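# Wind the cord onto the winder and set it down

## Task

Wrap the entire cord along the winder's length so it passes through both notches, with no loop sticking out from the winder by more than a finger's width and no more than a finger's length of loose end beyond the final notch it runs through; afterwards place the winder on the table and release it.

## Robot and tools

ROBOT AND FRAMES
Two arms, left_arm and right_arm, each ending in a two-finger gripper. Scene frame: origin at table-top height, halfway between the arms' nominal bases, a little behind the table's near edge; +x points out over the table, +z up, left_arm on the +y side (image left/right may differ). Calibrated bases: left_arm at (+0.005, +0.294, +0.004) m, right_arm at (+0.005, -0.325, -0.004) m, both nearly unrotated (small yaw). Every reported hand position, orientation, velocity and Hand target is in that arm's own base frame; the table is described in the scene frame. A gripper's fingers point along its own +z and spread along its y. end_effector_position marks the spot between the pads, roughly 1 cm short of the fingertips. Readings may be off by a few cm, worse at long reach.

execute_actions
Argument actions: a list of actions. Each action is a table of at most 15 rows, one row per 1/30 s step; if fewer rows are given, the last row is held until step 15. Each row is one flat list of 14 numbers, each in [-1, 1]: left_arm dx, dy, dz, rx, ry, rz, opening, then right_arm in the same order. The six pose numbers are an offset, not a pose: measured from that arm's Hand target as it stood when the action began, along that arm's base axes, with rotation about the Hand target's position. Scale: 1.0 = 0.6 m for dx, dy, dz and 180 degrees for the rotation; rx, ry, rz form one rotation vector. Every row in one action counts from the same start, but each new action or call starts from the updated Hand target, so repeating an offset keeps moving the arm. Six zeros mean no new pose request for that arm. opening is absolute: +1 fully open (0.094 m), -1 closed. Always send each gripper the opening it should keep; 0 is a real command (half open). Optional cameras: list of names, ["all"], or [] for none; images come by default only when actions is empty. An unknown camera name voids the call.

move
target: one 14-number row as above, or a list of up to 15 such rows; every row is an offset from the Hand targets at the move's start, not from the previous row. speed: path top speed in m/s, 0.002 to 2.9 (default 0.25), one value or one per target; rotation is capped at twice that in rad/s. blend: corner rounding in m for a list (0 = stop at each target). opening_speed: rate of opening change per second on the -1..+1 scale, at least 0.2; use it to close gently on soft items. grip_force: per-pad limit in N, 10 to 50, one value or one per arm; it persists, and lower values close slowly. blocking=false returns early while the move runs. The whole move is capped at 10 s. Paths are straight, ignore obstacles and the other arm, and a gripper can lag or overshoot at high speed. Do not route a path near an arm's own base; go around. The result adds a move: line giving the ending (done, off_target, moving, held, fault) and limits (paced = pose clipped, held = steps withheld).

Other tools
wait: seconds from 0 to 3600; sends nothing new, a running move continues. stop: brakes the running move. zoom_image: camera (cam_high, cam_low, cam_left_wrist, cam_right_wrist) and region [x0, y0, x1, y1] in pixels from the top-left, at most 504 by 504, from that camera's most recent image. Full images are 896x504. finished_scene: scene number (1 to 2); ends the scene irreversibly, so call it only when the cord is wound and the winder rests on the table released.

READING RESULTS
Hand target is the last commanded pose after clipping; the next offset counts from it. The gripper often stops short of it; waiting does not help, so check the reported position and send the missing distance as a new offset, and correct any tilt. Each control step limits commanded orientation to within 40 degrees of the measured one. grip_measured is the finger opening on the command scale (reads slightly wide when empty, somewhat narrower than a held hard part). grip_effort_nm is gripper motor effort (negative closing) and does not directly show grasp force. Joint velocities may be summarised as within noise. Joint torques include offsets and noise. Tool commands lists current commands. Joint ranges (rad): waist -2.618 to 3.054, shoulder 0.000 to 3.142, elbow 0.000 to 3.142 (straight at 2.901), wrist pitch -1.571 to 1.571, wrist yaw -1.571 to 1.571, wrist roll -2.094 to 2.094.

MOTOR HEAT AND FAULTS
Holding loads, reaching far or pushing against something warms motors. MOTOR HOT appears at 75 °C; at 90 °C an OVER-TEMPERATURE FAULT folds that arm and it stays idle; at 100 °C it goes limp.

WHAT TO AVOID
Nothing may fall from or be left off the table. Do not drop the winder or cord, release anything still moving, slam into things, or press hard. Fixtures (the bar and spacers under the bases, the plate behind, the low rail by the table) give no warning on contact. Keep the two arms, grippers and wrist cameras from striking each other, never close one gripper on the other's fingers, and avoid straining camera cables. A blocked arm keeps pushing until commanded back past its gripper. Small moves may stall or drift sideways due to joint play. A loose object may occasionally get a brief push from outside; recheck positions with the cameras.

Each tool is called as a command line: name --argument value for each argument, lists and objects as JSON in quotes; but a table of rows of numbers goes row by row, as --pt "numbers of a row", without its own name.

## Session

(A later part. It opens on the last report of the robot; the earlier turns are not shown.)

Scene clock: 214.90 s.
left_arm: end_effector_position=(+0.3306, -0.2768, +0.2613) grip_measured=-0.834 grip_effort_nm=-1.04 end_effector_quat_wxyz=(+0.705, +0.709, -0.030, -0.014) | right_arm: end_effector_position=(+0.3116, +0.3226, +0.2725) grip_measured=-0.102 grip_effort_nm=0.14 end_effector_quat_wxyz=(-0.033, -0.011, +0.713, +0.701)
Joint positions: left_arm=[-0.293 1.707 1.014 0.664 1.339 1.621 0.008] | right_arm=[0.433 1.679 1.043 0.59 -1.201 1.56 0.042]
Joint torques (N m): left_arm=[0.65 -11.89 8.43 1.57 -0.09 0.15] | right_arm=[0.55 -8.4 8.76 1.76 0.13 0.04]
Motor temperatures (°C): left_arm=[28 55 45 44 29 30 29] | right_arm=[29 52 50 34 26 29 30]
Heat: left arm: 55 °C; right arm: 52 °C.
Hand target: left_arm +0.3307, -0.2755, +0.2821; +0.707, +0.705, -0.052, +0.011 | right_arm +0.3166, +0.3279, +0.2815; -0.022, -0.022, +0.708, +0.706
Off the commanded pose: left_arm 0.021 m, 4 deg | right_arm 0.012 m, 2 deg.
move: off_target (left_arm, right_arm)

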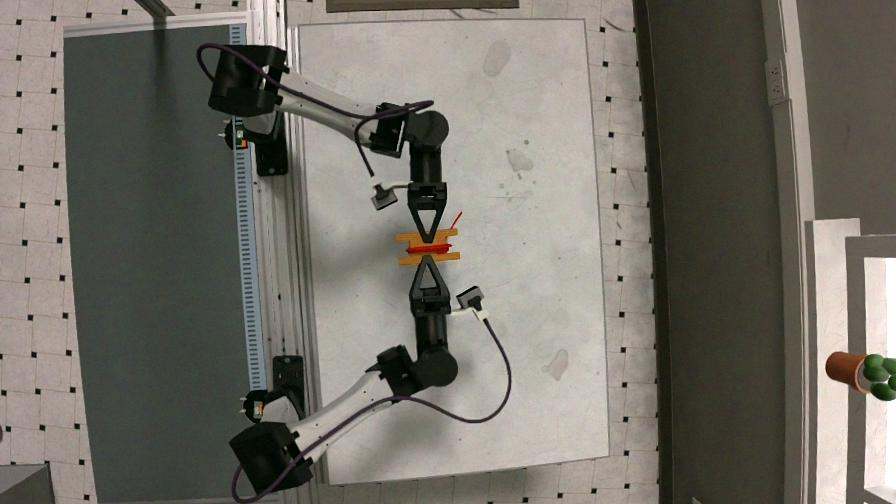

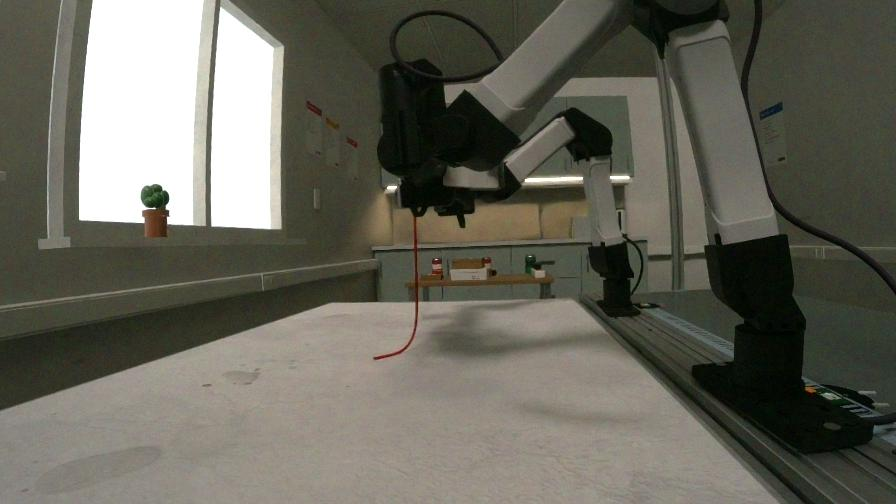

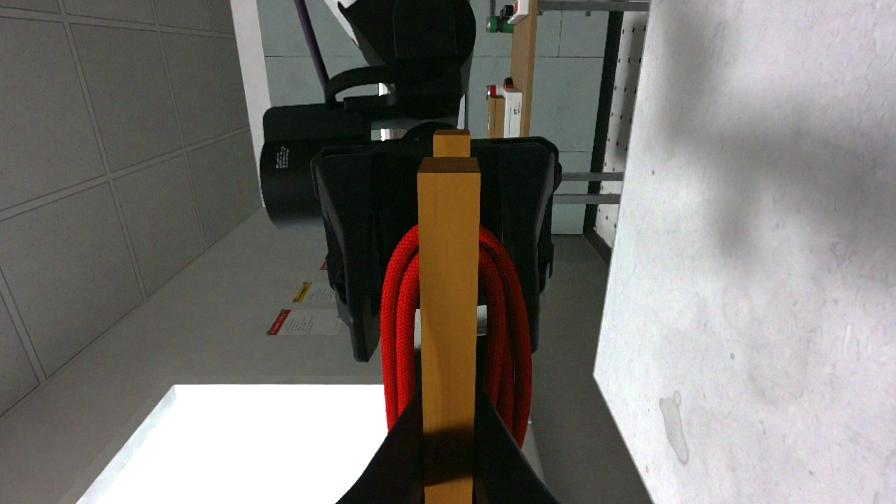

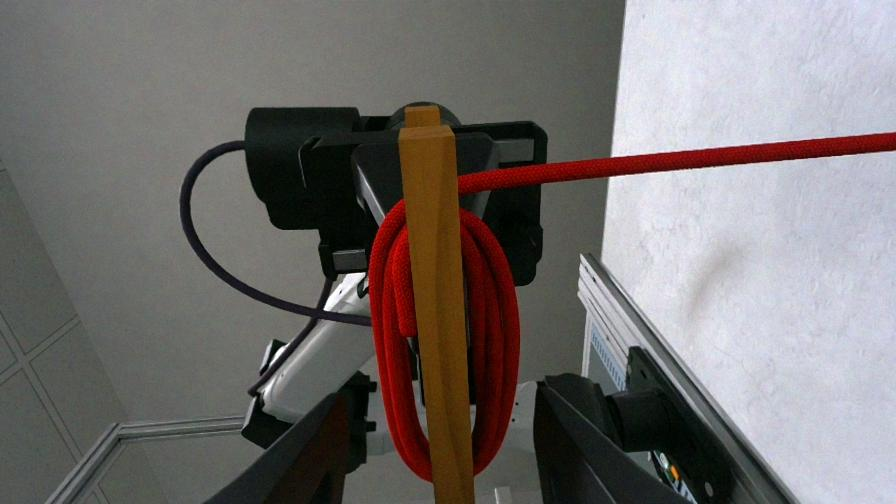

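move --pt "0 0 0 0 0 0 -0.92 0 0.015 0 0 0 0 -0.1" --pt "0 0 0 0 0 0 -0.92 0 0.015 0 0 0 0 -0.95" --speed 0.1 --opening_speed 0.8

wait --seconds 0 --cameras '["cam_high"]'

Scene clock: 219.30 s.
left_arm: end_effector_position=(+0.3305, -0.2768, +0.2657) grip_measured=-0.834 grip_effort_nm=-1.04 end_effector_quat_wxyz=(+0.705, +0.708, -0.033, -0.010) | right_arm: end_effector_position=(+0.3121, +0.3319, +0.2776) grip_measured=-0.772 grip_effort_nm=-0.99 end_effector_quat_wxyz=(-0.019, -0.026, +0.709, +0.705)
Joint positions: left_arm=[-0.293 1.7 1.022 0.655 1.339 1.626 0.008] | right_arm=[0.455 1.694 1.065 0.613 -1.179 1.548 0.011]
Joint torques (N m): left_arm=[0.65 -11.28 8.03 1.56 -0.08 0.16] | right_arm=[0.58 -8.54 8.43 1.54 0.14 0.08]
Motor temperatures (°C): left_arm=[28 57 45 43 29 30 29] | right_arm=[29 51 50 34 26 29 30]
Heat: left arm: 57 °C; right arm: 51 °C.
Hand target: left_arm +0.3307, -0.2755, +0.2820; +0.707, +0.705, -0.052, +0.010 | right_arm +0.3166, +0.3369, +0.2816; -0.022, -0.022, +0.708, +0.706
Off the commanded pose: left_arm 0.016 m, 3 deg | right_arm 0.008 m, 1 deg.
move: done; target 2's new opening was sent with right_arm's hand 0.012 m and 2 deg from that target

Scene clock: 219.30 s.
left_arm: end_effector_position=(+0.3305, -0.2768, +0.2657) grip_measured=-0.834 grip_effort_nm=-1.04 end_effector_quat_wxyz=(+0.705, +0.708, -0.033, -0.010) | right_arm: end_effector_position=(+0.3121, +0.3319, +0.2776) grip_measured=-0.772 grip_effort_nm=-0.99 end_effector_quat_wxyz=(-0.019, -0.026, +0.709, +0.705)
Joint positions: left_arm=[-0.293 1.7 1.022 0.655 1.339 1.626 0.008] | right_arm=[0.455 1.694 1.065 0.613 -1.179 1.548 0.011]
Joint torques (N m): left_arm=[0.65 -11.28 8.03 1.56 -0.08 0.16] | right_arm=[0.58 -8.54 8.43 1.54 0.14 0.08]
Motor temperatures (°C): left_arm=[28 57 45 43 29 30 29] | right_arm=[29 51 50 34 26 29 30]
Heat: left arm: 57 °C; right arm: 51 °C.
Hand target: left_arm +0.3307, -0.2755, +0.2820; +0.707, +0.705, -0.052, +0.010 | right_arm +0.3166, +0.3369, +0.2816; -0.022, -0.022, +0.708, +0.706
Tool commands: left_gripper/opening=-0.92 right_gripper/opening=-0.95
Off the commanded pose: left_arm 0.016 m, 3 deg | right_arm 0.008 m, 1 deg.

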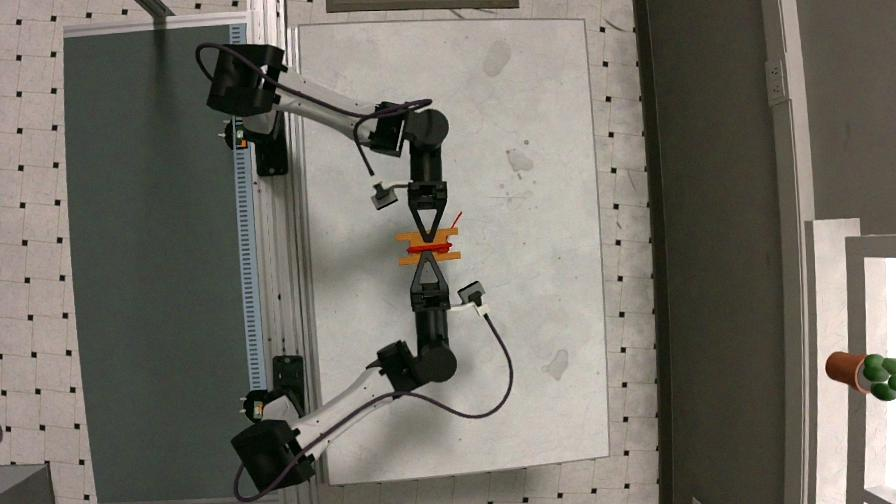

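move --pt "0 0 0 0 0 0 -0.1 0 0 0 0 0 0 -0.95" --pt "0.002 0.1 0 0 0 0 -0.1 0 0 0 0 0 0 -0.95" --pt "0.002 0.1 -0.025 0.014 0.5 0 -0.1 0 0 0.02 0.03 -0.499 0 -0.95" --pt "0.002 0.1 -0.025 0.028 0.999 0 -0.1 0 0 0.02 0.059 -0.998 0 -0.95" --speed '[0.1,0.12,0.7,0.7]' --blend '[0,0.02,0.02,0]'

move --target '[0,-0.07,0,0.001,0.028,0,-0.1,0,0,0,0,0,0,-0.95]' --speed 0.12 --cameras '["cam_high","cam_low","cam_left_wrist"]'

Scene clock: 227.07 s.
left_arm: end_effector_position=(+0.3328, -0.2177, +0.2591) grip_measured=-0.103 grip_effort_nm=0.12 end_effector_quat_wxyz=(-0.008, +0.032, +0.724, -0.689) | right_arm: end_effector_position=(+0.3191, +0.3345, +0.2734) grip_measured=-0.823 grip_effort_nm=-0.99 end_effector_quat_wxyz=(+0.704, -0.710, -0.005, +0.031)
Joint positions: left_arm=[-0.128 1.651 1.145 -0.104 1.482 -0.93 0.042] | right_arm=[0.456 1.72 1.078 0.623 -1.167 -1.551 0.008]
Joint torques (N m): left_arm=[0.88 -11.66 4.81 2.39 0.13 -0.09] | right_arm=[0.64 -12.98 8.76 1.15 0.1 -0.04]
Motor temperatures (°C): left_arm=[28 57 45 43 29 30 28] | right_arm=[29 51 50 34 26 29 30]
Heat: left arm: 57 °C; right arm: 51 °C.
Hand target: left_arm +0.3319, -0.2156, +0.2671; +0.033, +0.031, +0.706, -0.707 | right_arm +0.3166, +0.3369, +0.2936; +0.708, -0.706, -0.019, +0.020
Off the commanded pose: left_arm 0.008 m, 6 deg | right_arm 0.021 m, 2 deg.
move: off_target (left_arm, right_arm)

Scene clock: 230.27 s.
left_arm: end_effector_position=(+0.3342, -0.2564, +0.2619) grip_measured=-0.102 grip_effort_nm=0.12 end_effector_quat_wxyz=(-0.016, -0.014, +0.715, -0.698) | right_arm: end_effector_position=(+0.3191, +0.3345, +0.2731) grip_measured=-0.823 grip_effort_nm=-0.99 end_effector_quat_wxyz=(+0.704, -0.710, -0.005, +0.031)
Joint positions: left_arm=[-0.241 1.651 0.99 0.56 1.333 -1.515 0.042] | right_arm=[0.456 1.72 1.078 0.621 -1.167 -1.553 0.008]
Joint torques (N m): left_arm=[-0.13 -9.85 4.75 2.74 -0.17 -0.08] | right_arm=[0.64 -13 8.77 1.15 0.1 -0.04]
Motor temperatures (°C): left_arm=[28 58 45 44 29 30 28] | right_arm=[29 51 50 34 26 29 30]
Heat: left arm: 58 °C; right arm: 51 °C.
Hand target: left_arm +0.3319, -0.2575, +0.2671; +0.002, +0.000, +0.708, -0.706 | right_arm +0.3166, +0.3369, +0.2936; +0.708, -0.706, -0.019, +0.020
Off the commanded pose: left_arm 0.006 m, 3 deg | right_arm 0.021 m, 2 deg.
move: off_target (left_arm)

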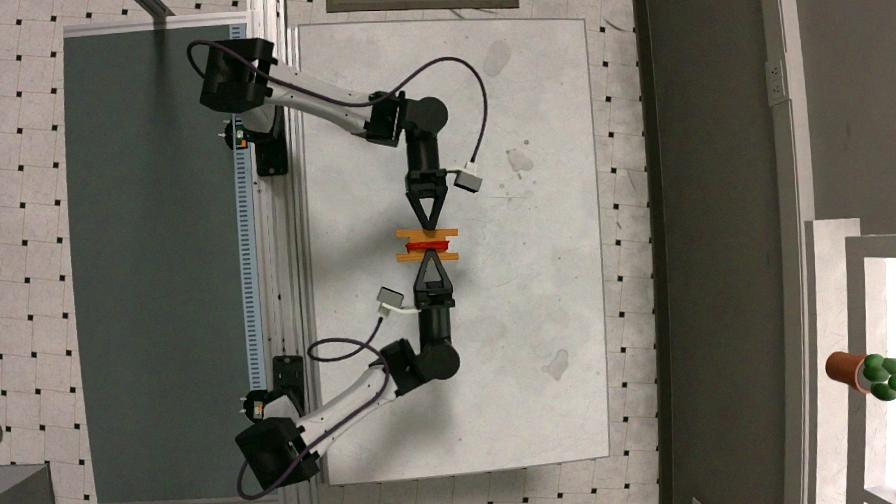

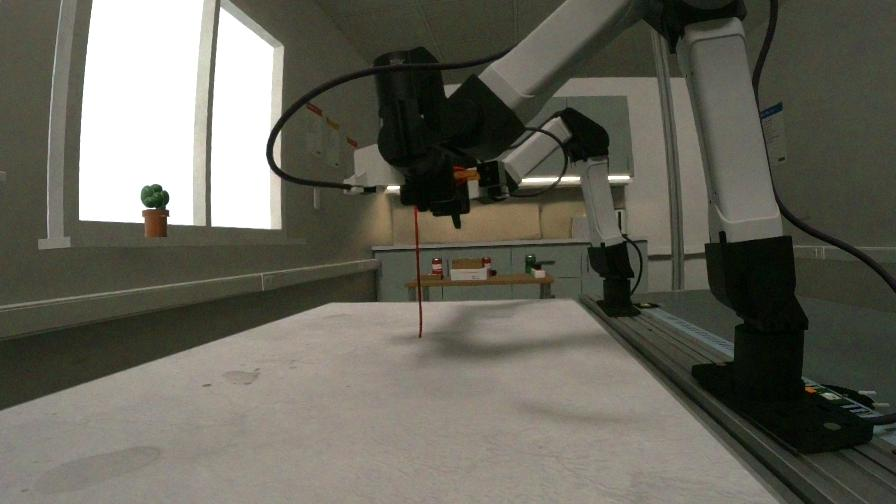

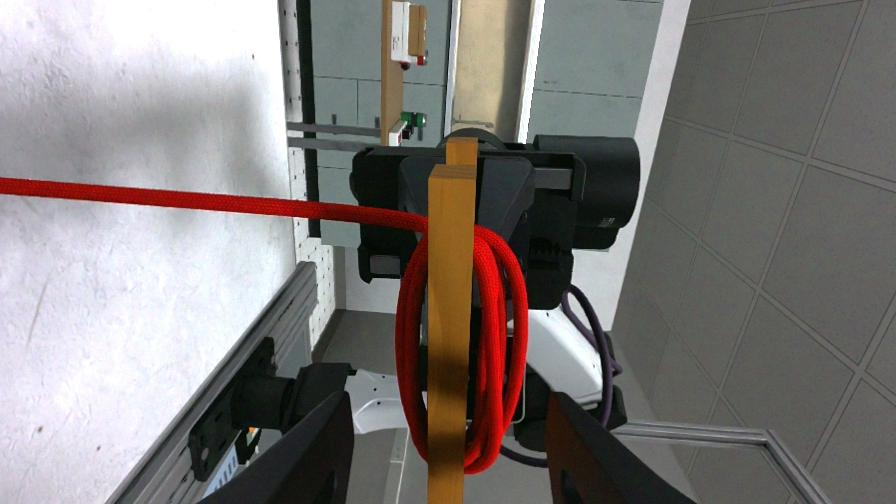

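move --pt "0 -0.029 0 0 0 0 -0.1 0 0 0 0 0 0 -0.95" --pt "0 -0.029 0 0 0 0 -0.92 0 0 0 0 0 0 -0.95" --speed 0.1 --opening_speed 0.8

Scene clock: 234.50 s.
left_arm: end_effector_position=(+0.3299, -0.2736, +0.2684) grip_measured=-0.830 grip_effort_nm=-1.04 end_effector_quat_wxyz=(-0.006, -0.003, +0.711, -0.703) | right_arm: end_effector_position=(+0.3193, +0.3345, +0.2785) grip_measured=-0.823 grip_effort_nm=-0.99 end_effector_quat_wxyz=(+0.706, -0.708, -0.009, +0.026)
Joint positions: left_arm=[-0.293 1.651 0.99 0.62 1.282 -1.544 0.008] | right_arm=[0.456 1.714 1.087 0.621 -1.165 -1.553 0.008]
Joint torques (N m): left_arm=[0.08 -7.86 5.42 2.63 -0.2 -0.1] | right_arm=[0.64 -12.38 8.27 1.13 0.11 -0.04]
Motor temperatures (°C): left_arm=[28 57 44 45 29 30 28] | right_arm=[29 51 50 34 26 28 30]
Heat: left arm: 57 °C; right arm: 51 °C.
Hand target: left_arm +0.3319, -0.2750, +0.2671; +0.002, +0.000, +0.708, -0.706 | right_arm +0.3166, +0.3369, +0.2936; +0.708, -0.706, -0.019, +0.020
Off the commanded pose: left_arm 0.003 m, 1 deg | right_arm 0.016 m, 1 deg.
move: done

move --pt "0 0 0 0 0 0 -0.92 0 0 0 0 0 0 -0.1" --pt "0 0 0 0 0 0 -0.92 0.006 -0.1 0 0 0 0 -0.1" --pt "0 0 0.025 -0.014 -0.5 0 -0.92 0.004 -0.1 -0.02 0.03 0.495 0 -0.1" --pt "0 0 0.025 -0.028 -0.999 0 -0.92 0.004 -0.1 -0.02 -0.06 0.998 0 -0.1" --speed '[0.1,0.12,0.7,0.7]' --blend '[0,0.02,0,0]'

move --target '[0,0,0,-0.001,-0.028,0,-0.92,-0.005,0.09,0,0,0,0,-0.1]' --speed 0.12 --cameras '["cam_high","cam_low","cam_right_wrist"]'

Scene clock: 243.23 s.
left_arm: end_effector_position=(+0.3313, -0.2768, +0.2612) grip_measured=-0.833 grip_effort_nm=-1.04 end_effector_quat_wxyz=(+0.707, +0.705, +0.004, -0.050) | right_arm: end_effector_position=(+0.3146, +0.2778, +0.2759) grip_measured=-0.102 grip_effort_nm=0.14 end_effector_quat_wxyz=(-0.028, -0.012, +0.711, +0.702)
Joint positions: left_arm=[-0.293 1.721 1.005 0.736 1.342 1.475 0.008] | right_arm=[0.311 1.622 0.992 0.584 -1.316 1.549 0.042]
Joint torques (N m): left_arm=[0.8 -12.01 8.32 1.55 -0.11 0.22] | right_arm=[-0.7 -7.84 7.98 1.68 -0.12 0.07]
Motor temperatures (°C): left_arm=[28 56 44 45 29 30 28] | right_arm=[29 51 50 34 26 28 30]
Heat: left arm: 56 °C; right arm: 51 °C.
Hand target: left_arm +0.3319, -0.2750, +0.2821; +0.708, +0.706, -0.021, -0.021 | right_arm +0.3189, +0.2769, +0.2816; -0.023, -0.023, +0.708, +0.706
Off the commanded pose: left_arm 0.021 m, 4 deg | right_arm 0.007 m, 1 deg.
move: off_target (left_arm)

Scene clock: 245.17 s.
left_arm: end_effector_position=(+0.3316, -0.2769, +0.2613) grip_measured=-0.833 grip_effort_nm=-1.04 end_effector_quat_wxyz=(+0.705, +0.708, -0.030, -0.015) | right_arm: end_effector_position=(+0.3109, +0.3256, +0.2718) grip_measured=-0.102 grip_effort_nm=0.14 end_effector_quat_wxyz=(-0.035, -0.010, +0.714, +0.700)
Joint positions: left_arm=[-0.293 1.712 1.016 0.672 1.341 1.615 0.008] | right_arm=[0.441 1.683 1.048 0.584 -1.195 1.56 0.042]
Joint torques (N m): left_arm=[0.8 -11.95 8.4 1.57 -0.09 0.15] | right_arm=[0.55 -8.44 8.77 1.82 0.13 0.04]
Motor temperatures (°C): left_arm=[28 57 44 44 29 30 29] | right_arm=[29 50 50 34 26 28 30]
Heat: left arm: 57 °C; right arm: 50 °C.
Hand target: left_arm +0.3318, -0.2750, +0.2822; +0.707, +0.705, -0.052, +0.011 | right_arm +0.3160, +0.3309, +0.2815; -0.023, -0.023, +0.708, +0.706
Off the commanded pose: left_arm 0.021 m, 4 deg | right_arm 0.012 m, 2 deg.
move: off_target (left_arm, right_arm)

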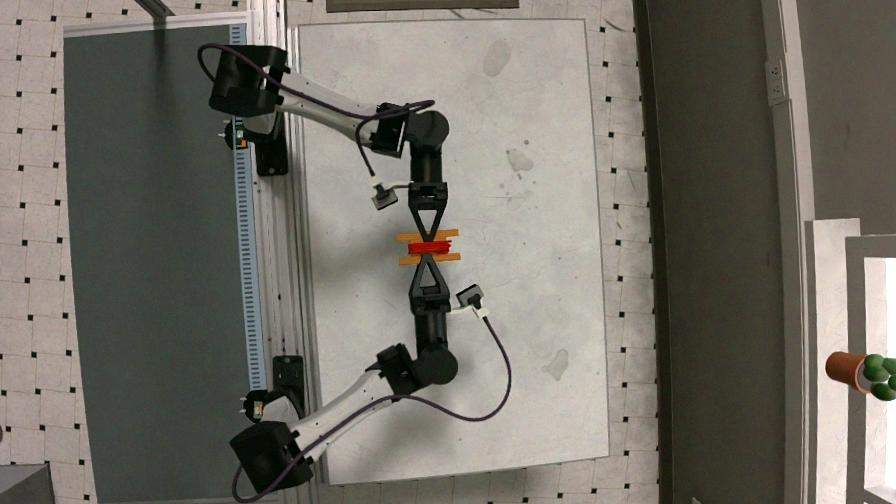

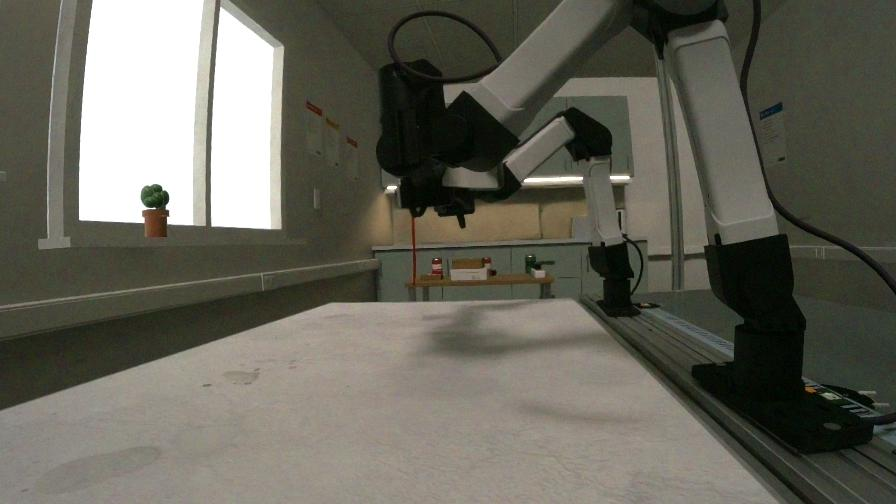

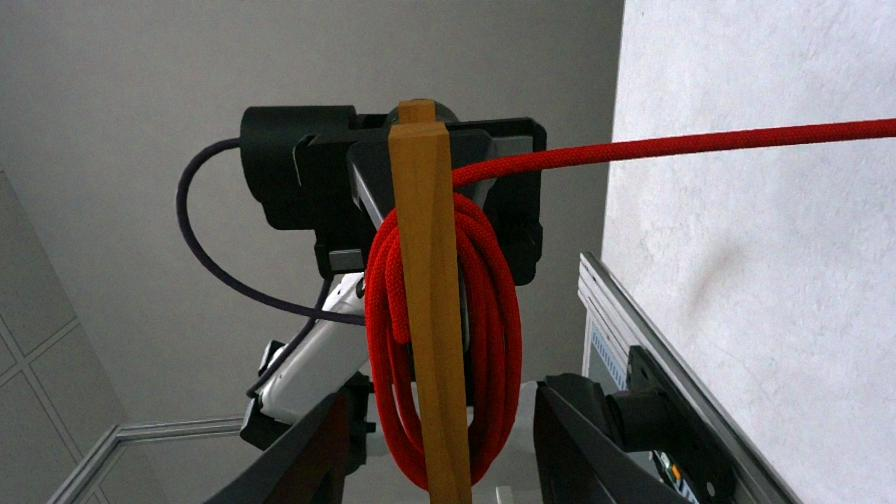

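move --pt "0 0 0 0 0 0 -0.92 0 0.012 0 0 0 0 -0.1" --pt "0 0 0 0 0 0 -0.92 0 0.012 0 0 0 0 -0.95" --speed 0.1 --opening_speed 0.8

Scene clock: 248.37 s.
left_arm: end_effector_position=(+0.3314, -0.2768, +0.2654) grip_measured=-0.834 grip_effort_nm=-1.04 end_effector_quat_wxyz=(+0.705, +0.708, -0.033, -0.011) | right_arm: end_effector_position=(+0.3116, +0.3327, +0.2774) grip_measured=-0.764 grip_effort_nm=-0.99 end_effector_quat_wxyz=(-0.020, -0.026, +0.709, +0.704)
Joint positions: left_arm=[-0.293 1.705 1.024 0.661 1.341 1.621 0.008] | right_arm=[0.458 1.694 1.066 0.61 -1.178 1.546 0.011]
Joint torques (N m): left_arm=[0.8 -11.33 8.05 1.56 -0.09 0.16] | right_arm=[0.62 -8.46 8.47 1.57 0.13 0.09]
Motor temperatures (°C): left_arm=[28 58 44 44 29 30 29] | right_arm=[29 50 51 34 26 28 30]
Heat: left arm: 58 °C; right arm: 51 °C.
Hand target: left_arm +0.3319, -0.2750, +0.2821; +0.707, +0.705, -0.052, +0.011 | right_arm +0.3160, +0.3381, +0.2815; -0.023, -0.023, +0.708, +0.706
Off the commanded pose: left_arm 0.017 m, 3 deg | right_arm 0.008 m, 1 deg.
move: done; target 2's new opening was sent with right_arm's hand 0.012 m and 2 deg from that target

move --pt "0 0 0 0 0 0 -0.1 0 0 0 0 0 0 -0.95" --pt "0.002 0.1 0 0 0 0 -0.1 0 0 0 0 0 0 -0.95" --pt "0.002 0.1 -0.025 0.014 0.5 0 -0.1 0 0 0.02 0.03 -0.499 0 -0.95" --pt "0.002 0.1 -0.025 0.028 0.999 0 -0.1 0 0 0.02 0.059 -0.998 0 -0.95" --speed '[0.1,0.12,0.5,0.5]' --blend '[0,0.02,0.02,0]'

move --target '[0,-0.07,0,0.001,0.028,0,-0.1,0,0,0,0,0,0,-0.95]' --speed 0.12 --cameras '["cam_high","cam_low","cam_left_wrist"]'

zoom_image --camera "cam_high" --region '[380, 200, 480, 290]'

Scene clock: 256.63 s.
left_arm: end_effector_position=(+0.3334, -0.2170, +0.2597) grip_measured=-0.103 grip_effort_nm=0.12 end_effector_quat_wxyz=(-0.007, +0.032, +0.723, -0.690) | right_arm: end_effector_position=(+0.3180, +0.3346, +0.2771) grip_measured=-0.786 grip_effort_nm=-0.99 end_effector_quat_wxyz=(+0.705, -0.708, -0.007, +0.027)
Joint positions: left_arm=[-0.126 1.651 1.14 -0.08 1.485 -0.948 0.042] | right_arm=[0.458 1.711 1.077 0.624 -1.161 -1.551 0.01]
Joint torques (N m): left_arm=[0.87 -11.52 4.81 2.4 0.09 -0.08] | right_arm=[0.79 -12.08 8.75 1.15 0.11 -0.03]
Motor temperatures (°C): left_arm=[28 58 45 43 29 30 28] | right_arm=[29 50 51 34 26 28 30]
Heat: left arm: 58 °C; right arm: 51 °C.
Hand target: left_arm +0.3331, -0.2149, +0.2670; +0.033, +0.031, +0.707, -0.706 | right_arm +0.3160, +0.3381, +0.2936; +0.708, -0.706, -0.018, +0.019
Off the commanded pose: left_arm 0.008 m, 5 deg | right_arm 0.017 m, 2 deg.
move: off_target (left_arm, right_arm)

Scene clock: 259.53 s.
left_arm: end_effector_position=(+0.3349, -0.2557, +0.2628) grip_measured=-0.103 grip_effort_nm=0.12 end_effector_quat_wxyz=(-0.016, -0.012, +0.716, -0.698) | right_arm: end_effector_position=(+0.3180, +0.3346, +0.2766) grip_measured=-0.786 grip_effort_nm=-0.99 end_effector_quat_wxyz=(+0.705, -0.709, -0.007, +0.027)
Joint positions: left_arm=[-0.239 1.651 0.997 0.544 1.336 -1.504 0.042] | right_arm=[0.458 1.711 1.077 0.621 -1.161 -1.553 0.01]
Joint torques (N m): left_arm=[-0.13 -9.63 4.77 2.75 -0.16 -0.08] | right_arm=[0.77 -12.14 8.79 1.15 0.11 -0.04]
Motor temperatures (°C): left_arm=[28 58 45 44 29 30 28] | right_arm=[29 51 51 34 26 28 30]
Heat: left arm: 58 °C; right arm: 51 °C.
Hand target: left_arm +0.3331, -0.2570, +0.2671; +0.002, +0.000, +0.708, -0.706 | right_arm +0.3160, +0.3381, +0.2936; +0.708, -0.706, -0.018, +0.019
Off the commanded pose: left_arm 0.005 m, 3 deg | right_arm 0.017 m, 2 deg.
move: off_target (left_arm)

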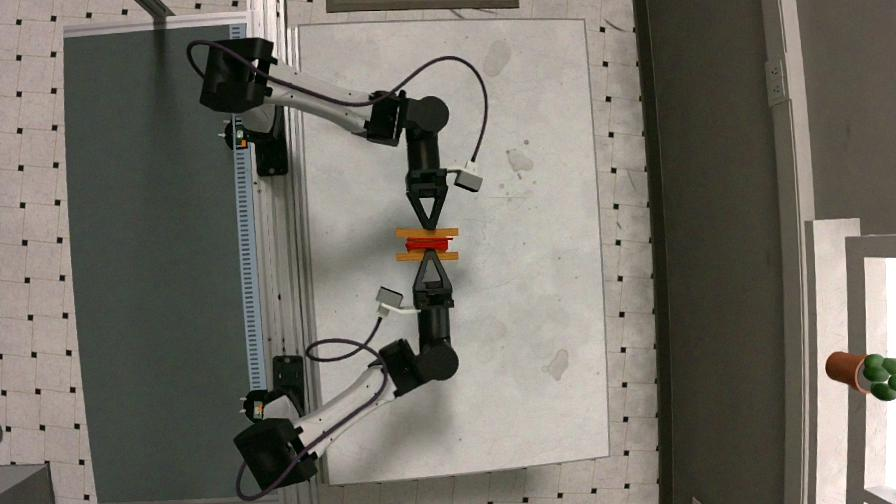

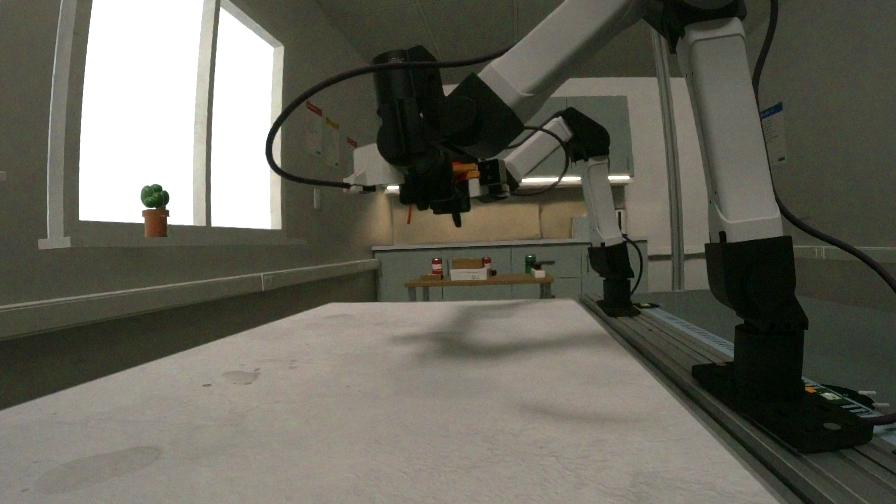

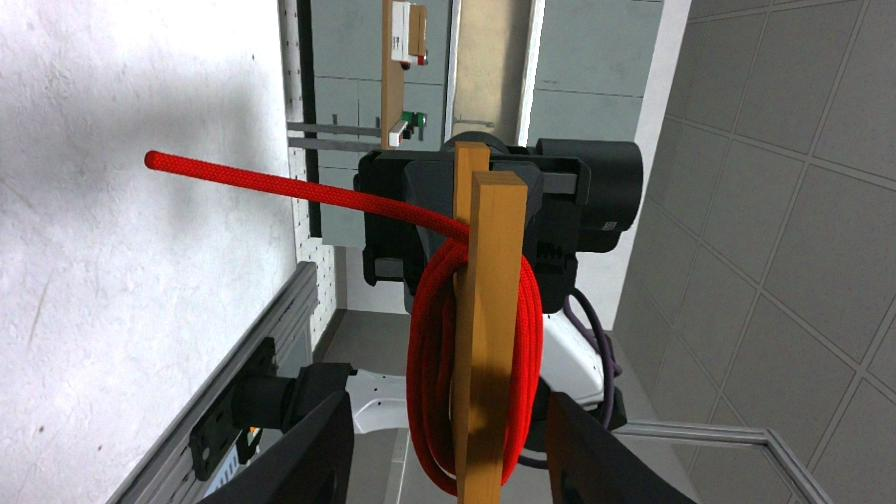

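Scaled by 5.040 from the camera's image (finer frame: 1280x720).

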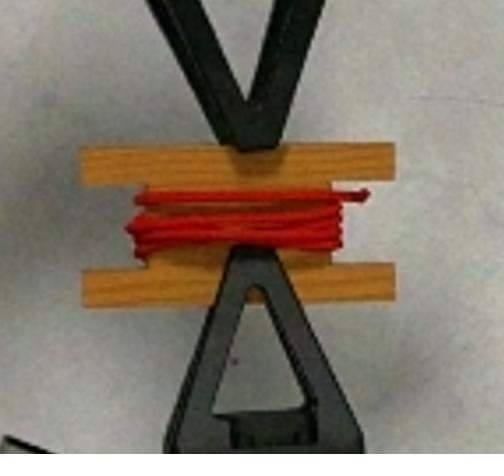

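move --pt "0 -0.032 0.01 0 0 0 -0.1 0 0 0 0 0 0 -0.95" --pt "0 -0.032 0.01 0 0 0 -0.92 0 0 0 0 0 0 -0.95" --speed 0.1 --opening_speed 0.8 --cameras '["cam_left_wrist"]'

Scene clock: 266.30 s.
left_arm: end_effector_position=(+0.3301, -0.2744, +0.2669) grip_measured=-0.714 grip_effort_nm=-1.04 end_effector_quat_wxyz=(-0.014, -0.011, +0.714, -0.700) | right_arm: end_effector_position=(+0.3176, +0.3352, +0.2749) grip_measured=-0.788 grip_effort_nm=-0.99 end_effector_quat_wxyz=(+0.703, -0.711, -0.003, +0.031)
Joint positions: left_arm=[-0.295 1.651 0.997 0.586 1.281 -1.541 0.013] | right_arm=[0.46 1.711 1.077 0.609 -1.159 -1.553 0.01]
Joint torques (N m): left_arm=[0.05 -8.29 6.56 2.68 -0.19 -0.11] | right_arm=[0.64 -12.19 8.81 1.24 0.1 -0.05]
Motor temperatures (°C): left_arm=[28 58 44 47 29 30 28] | right_arm=[29 52 51 34 26 28 30]
Heat: left arm: 58 °C; right arm: 52 °C.
Hand target: left_arm +0.3331, -0.2762, +0.2731; +0.002, +0.000, +0.708, -0.706 | right_arm +0.3159, +0.3381, +0.2936; +0.708, -0.706, -0.018, +0.019
Off the commanded pose: left_arm 0.007 m, 2 deg | right_arm 0.019 m, 2 deg.
move: done; target 2's new opening was sent with left_arm's hand 0.009 m and 3 deg from that target

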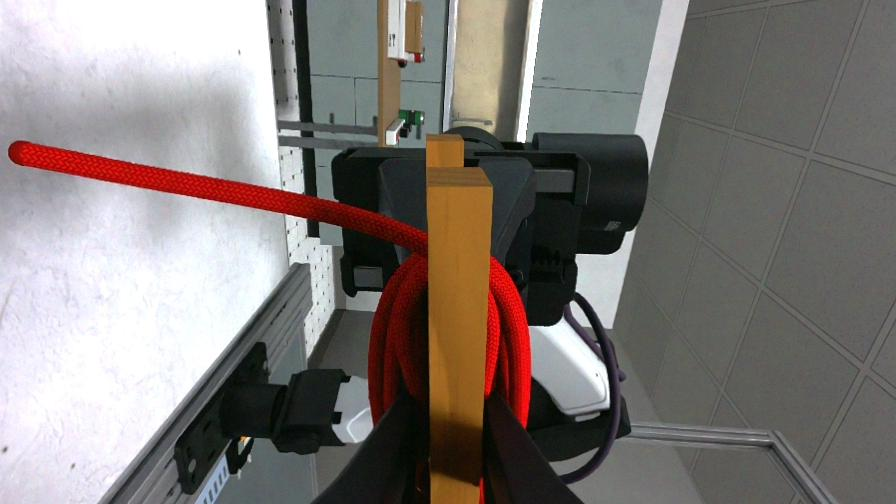

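move --pt "0 0 0 0 0 0 -0.92 0 0 0 0 0 0 -0.1" --pt "0 0 0 0 0 0 -0.92 0.006 -0.12 0 0 0 0 -0.1" --pt "0 0 0.016 -0.014 -0.5 0 -0.92 0.004 -0.12 0 0.03 0.495 0 -0.1" --pt "0 0 0.016 -0.028 -0.999 0 -0.92 0.004 -0.12 0 -0.06 0.998 0 -0.1" --speed '[0.1,0.12,0.5,0.5]' --blend '[0,0.02,0,0]' --cameras '["all"]'

zoom_image --camera "cam_high" --region '[380, 200, 480, 290]'

Scene clock: 276.07 s.
left_arm: end_effector_position=(+0.3336, -0.2782, +0.2614) grip_measured=-0.720 grip_effort_nm=-1.04 end_effector_quat_wxyz=(+0.707, +0.706, +0.006, -0.048) | right_arm: end_effector_position=(+0.3135, +0.2671, +0.2896) grip_measured=-0.102 grip_effort_nm=0.14 end_effector_quat_wxyz=(-0.024, -0.017, +0.709, +0.704)
Joint positions: left_arm=[-0.295 1.725 1.013 0.725 1.334 1.481 0.013] | right_arm=[0.281 1.59 1.01 0.548 -1.348 1.549 0.042]
Joint torques (N m): left_arm=[0.81 -12.14 8.36 1.57 -0.05 0.21] | right_arm=[-0.69 -7.3 8.2 1.55 -0.12 0.07]
Motor temperatures (°C): left_arm=[28 57 45 47 29 30 28] | right_arm=[29 52 51 33 26 28 30]
Heat: left arm: 57 °C; right arm: 52 °C.
Hand target: left_arm +0.3331, -0.2761, +0.2826; +0.708, +0.705, -0.021, -0.021 | right_arm +0.3184, +0.2661, +0.2935; -0.024, -0.023, +0.708, +0.706
Off the commanded pose: left_arm 0.021 m, 4 deg | right_arm 0.006 m, 1 deg.
move: off_target (left_arm)

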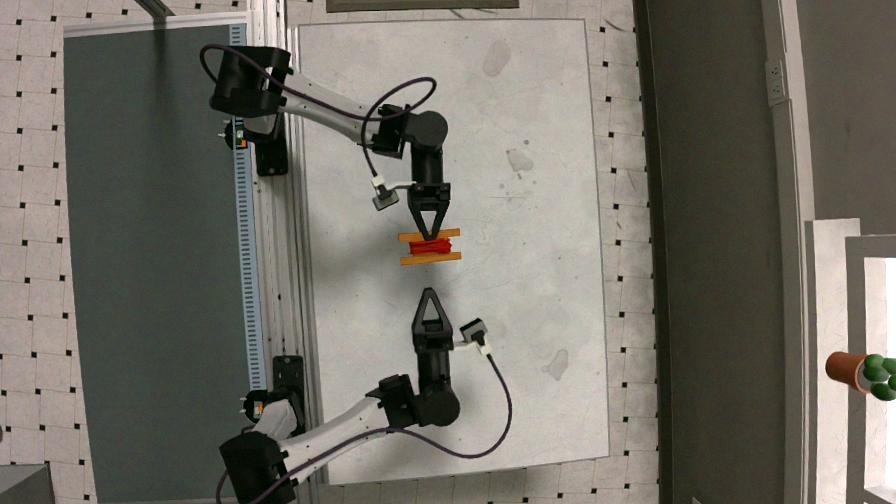

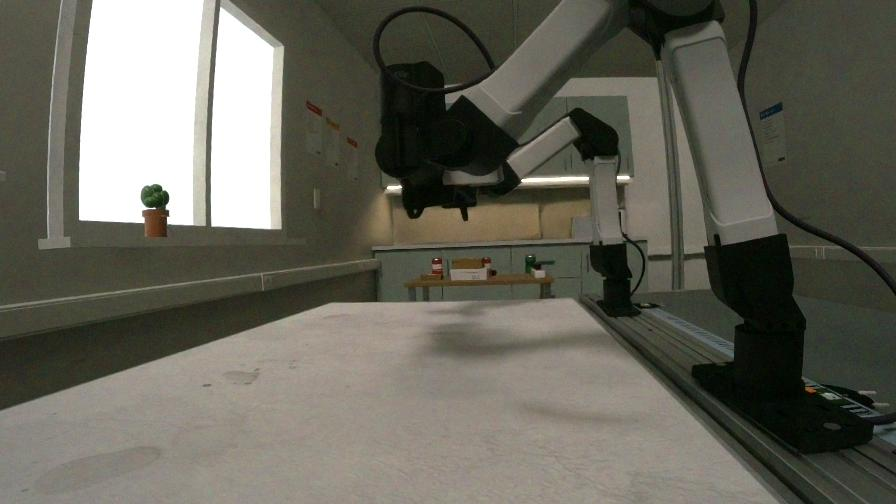

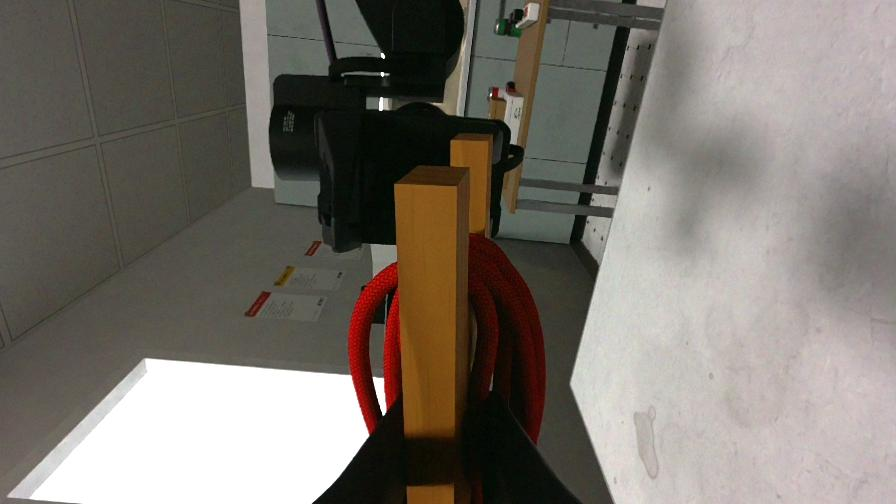

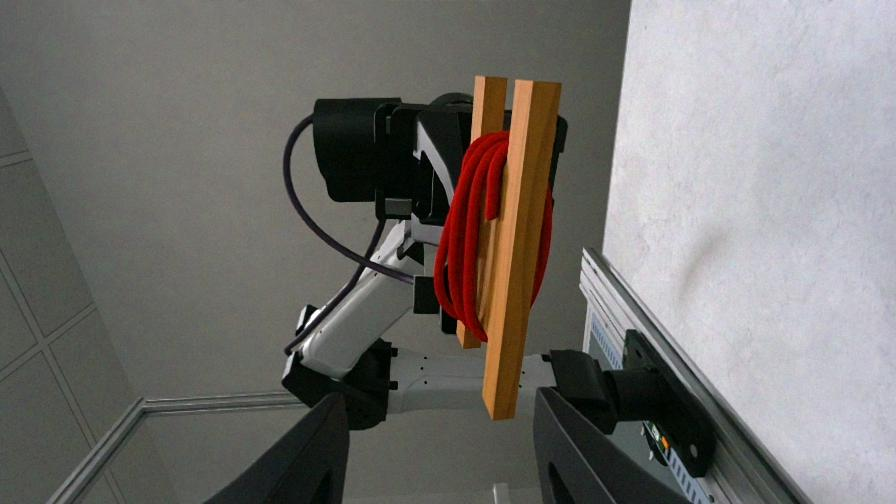

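Scaled by 5.040 from the camera's image (finer frame: 1280x720).

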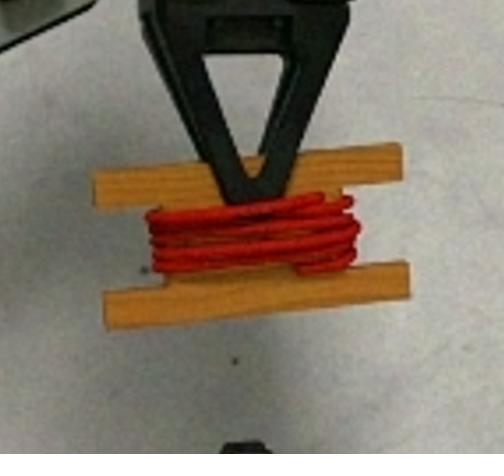

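move --pt "0 0 -0.1 -0.001 -0.028 0 -0.92 0 -0.02 0.05 0 0 0 0.5" --pt "0 0 -0.185 -0.001 -0.028 0 -0.92 -0.073 0.14 -0.03 -0.4975 -0.045 0.012 0.5" --speed 0.2 --blend 0.02 --cameras '["all"]'

Scene clock: 285.07 s.
left_arm: end_effector_position=(+0.3336, -0.2782, +0.1744) grip_measured=-0.720 grip_effort_nm=-1.04 end_effector_quat_wxyz=(+0.701, +0.712, -0.034, -0.008) | right_arm: end_effector_position=(+0.2748, +0.3499, +0.2771) grip_measured=+0.498 grip_effort_nm=0.14 end_effector_quat_wxyz=(+0.136, -0.056, +0.975, +0.167)
Joint positions: left_arm=[-0.295 1.913 0.88 0.962 1.334 1.676 0.013] | right_arm=[0.897 2.046 2.461 -1.553 -0.02 0.787 0.07]
Joint torques (N m): left_arm=[0.83 -8.4 3.84 2.67 0.01 0.06] | right_arm=[0.62 -10.44 7.19 0.79 0.22 0.1]
Motor temperatures (°C): left_arm=[28 56 44 48 29 30 29] | right_arm=[28 51 51 33 26 28 30]
Heat: left arm: 56 °C; right arm: 51 °C.
Hand target: left_arm +0.3331, -0.2761, +0.1716; +0.708, +0.705, -0.052, +0.011 | right_arm +0.2746, +0.3501, +0.2756; +0.000, -0.056, +0.998, +0.000
Off the commanded pose: left_arm 0.003 m, 3 deg | right_arm 0.002 m, 25 deg.
joint sent to its limit (right arm) — joint 4 (wrist pitch), lower limit. The joint targets are off in orientation, not in position.
move: off_target (left_arm, right_arm)

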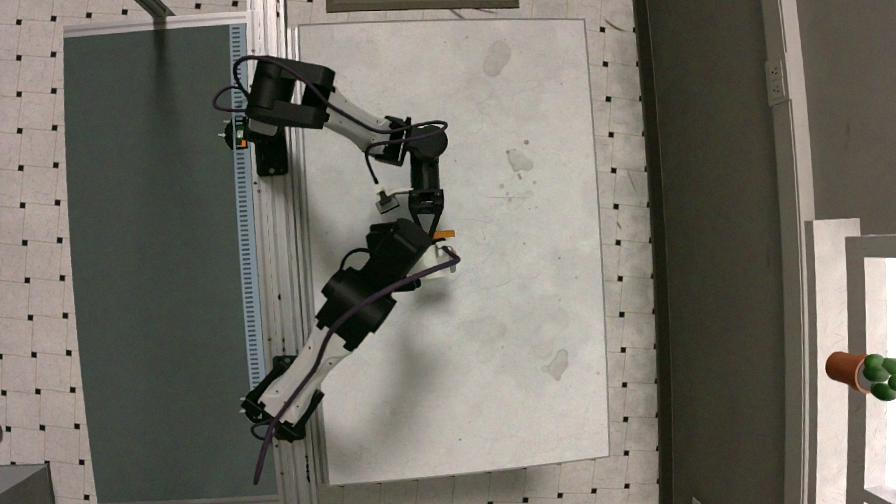

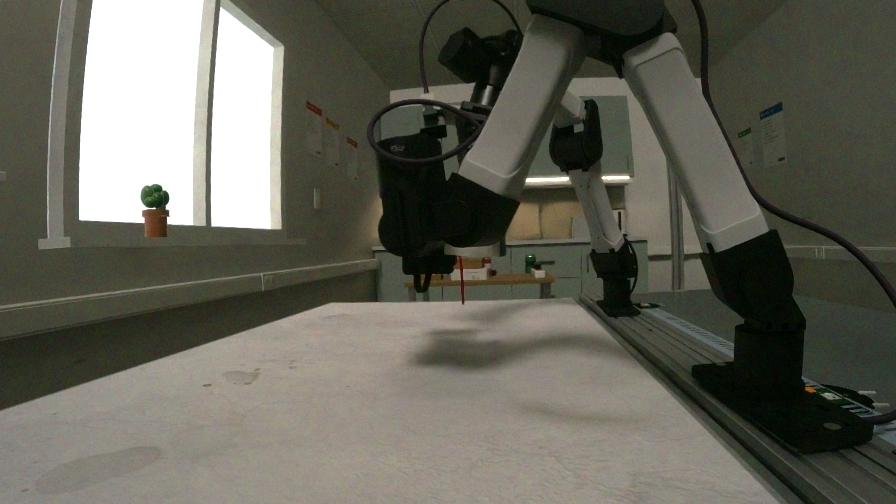

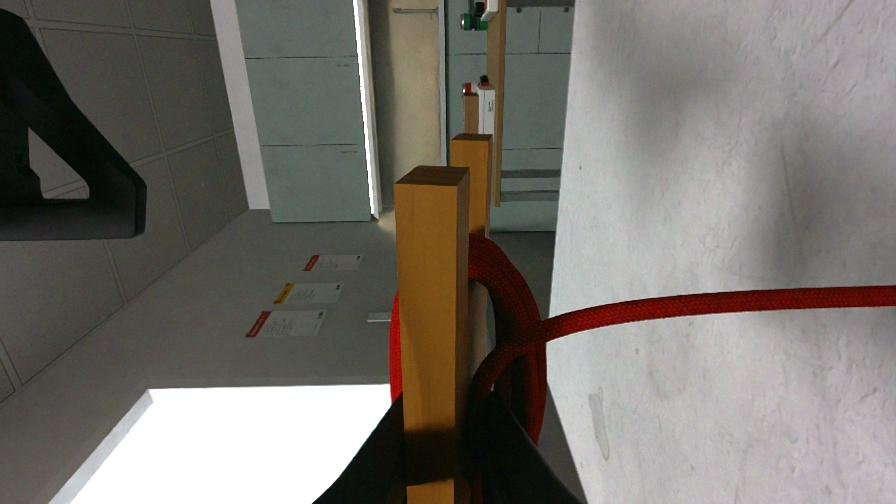

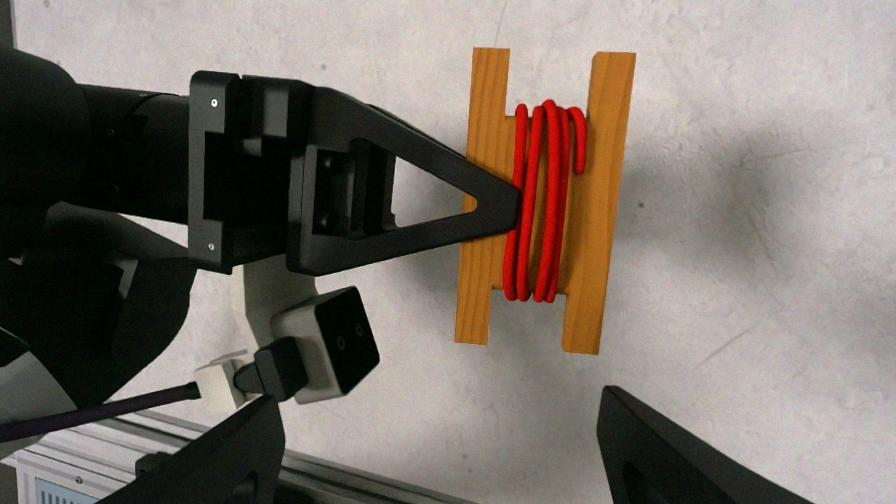

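zoom_image --camera "cam_right_wrist" --region '[430, 30, 670, 370]'

zoom_image --camera "cam_low" --region '[380, 200, 540, 330]'

zoom_image --camera "cam_left_wrist" --region '[360, 120, 760, 500]'

Scaled by 1.482 from the camera's image (finer frame: 1280x720).

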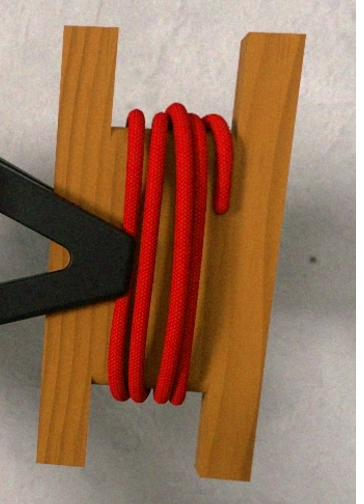

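Scaled by 3.150 from the camera's image (finer frame: 1280x720).

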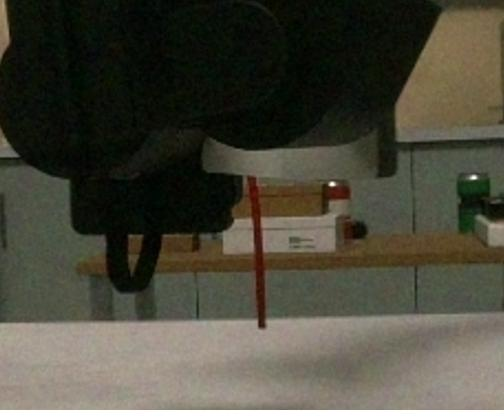

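Scaled by 1.260 from the camera's image (finer frame: 1280x720).

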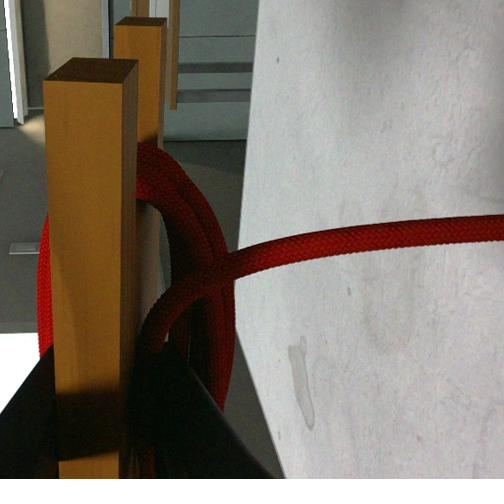

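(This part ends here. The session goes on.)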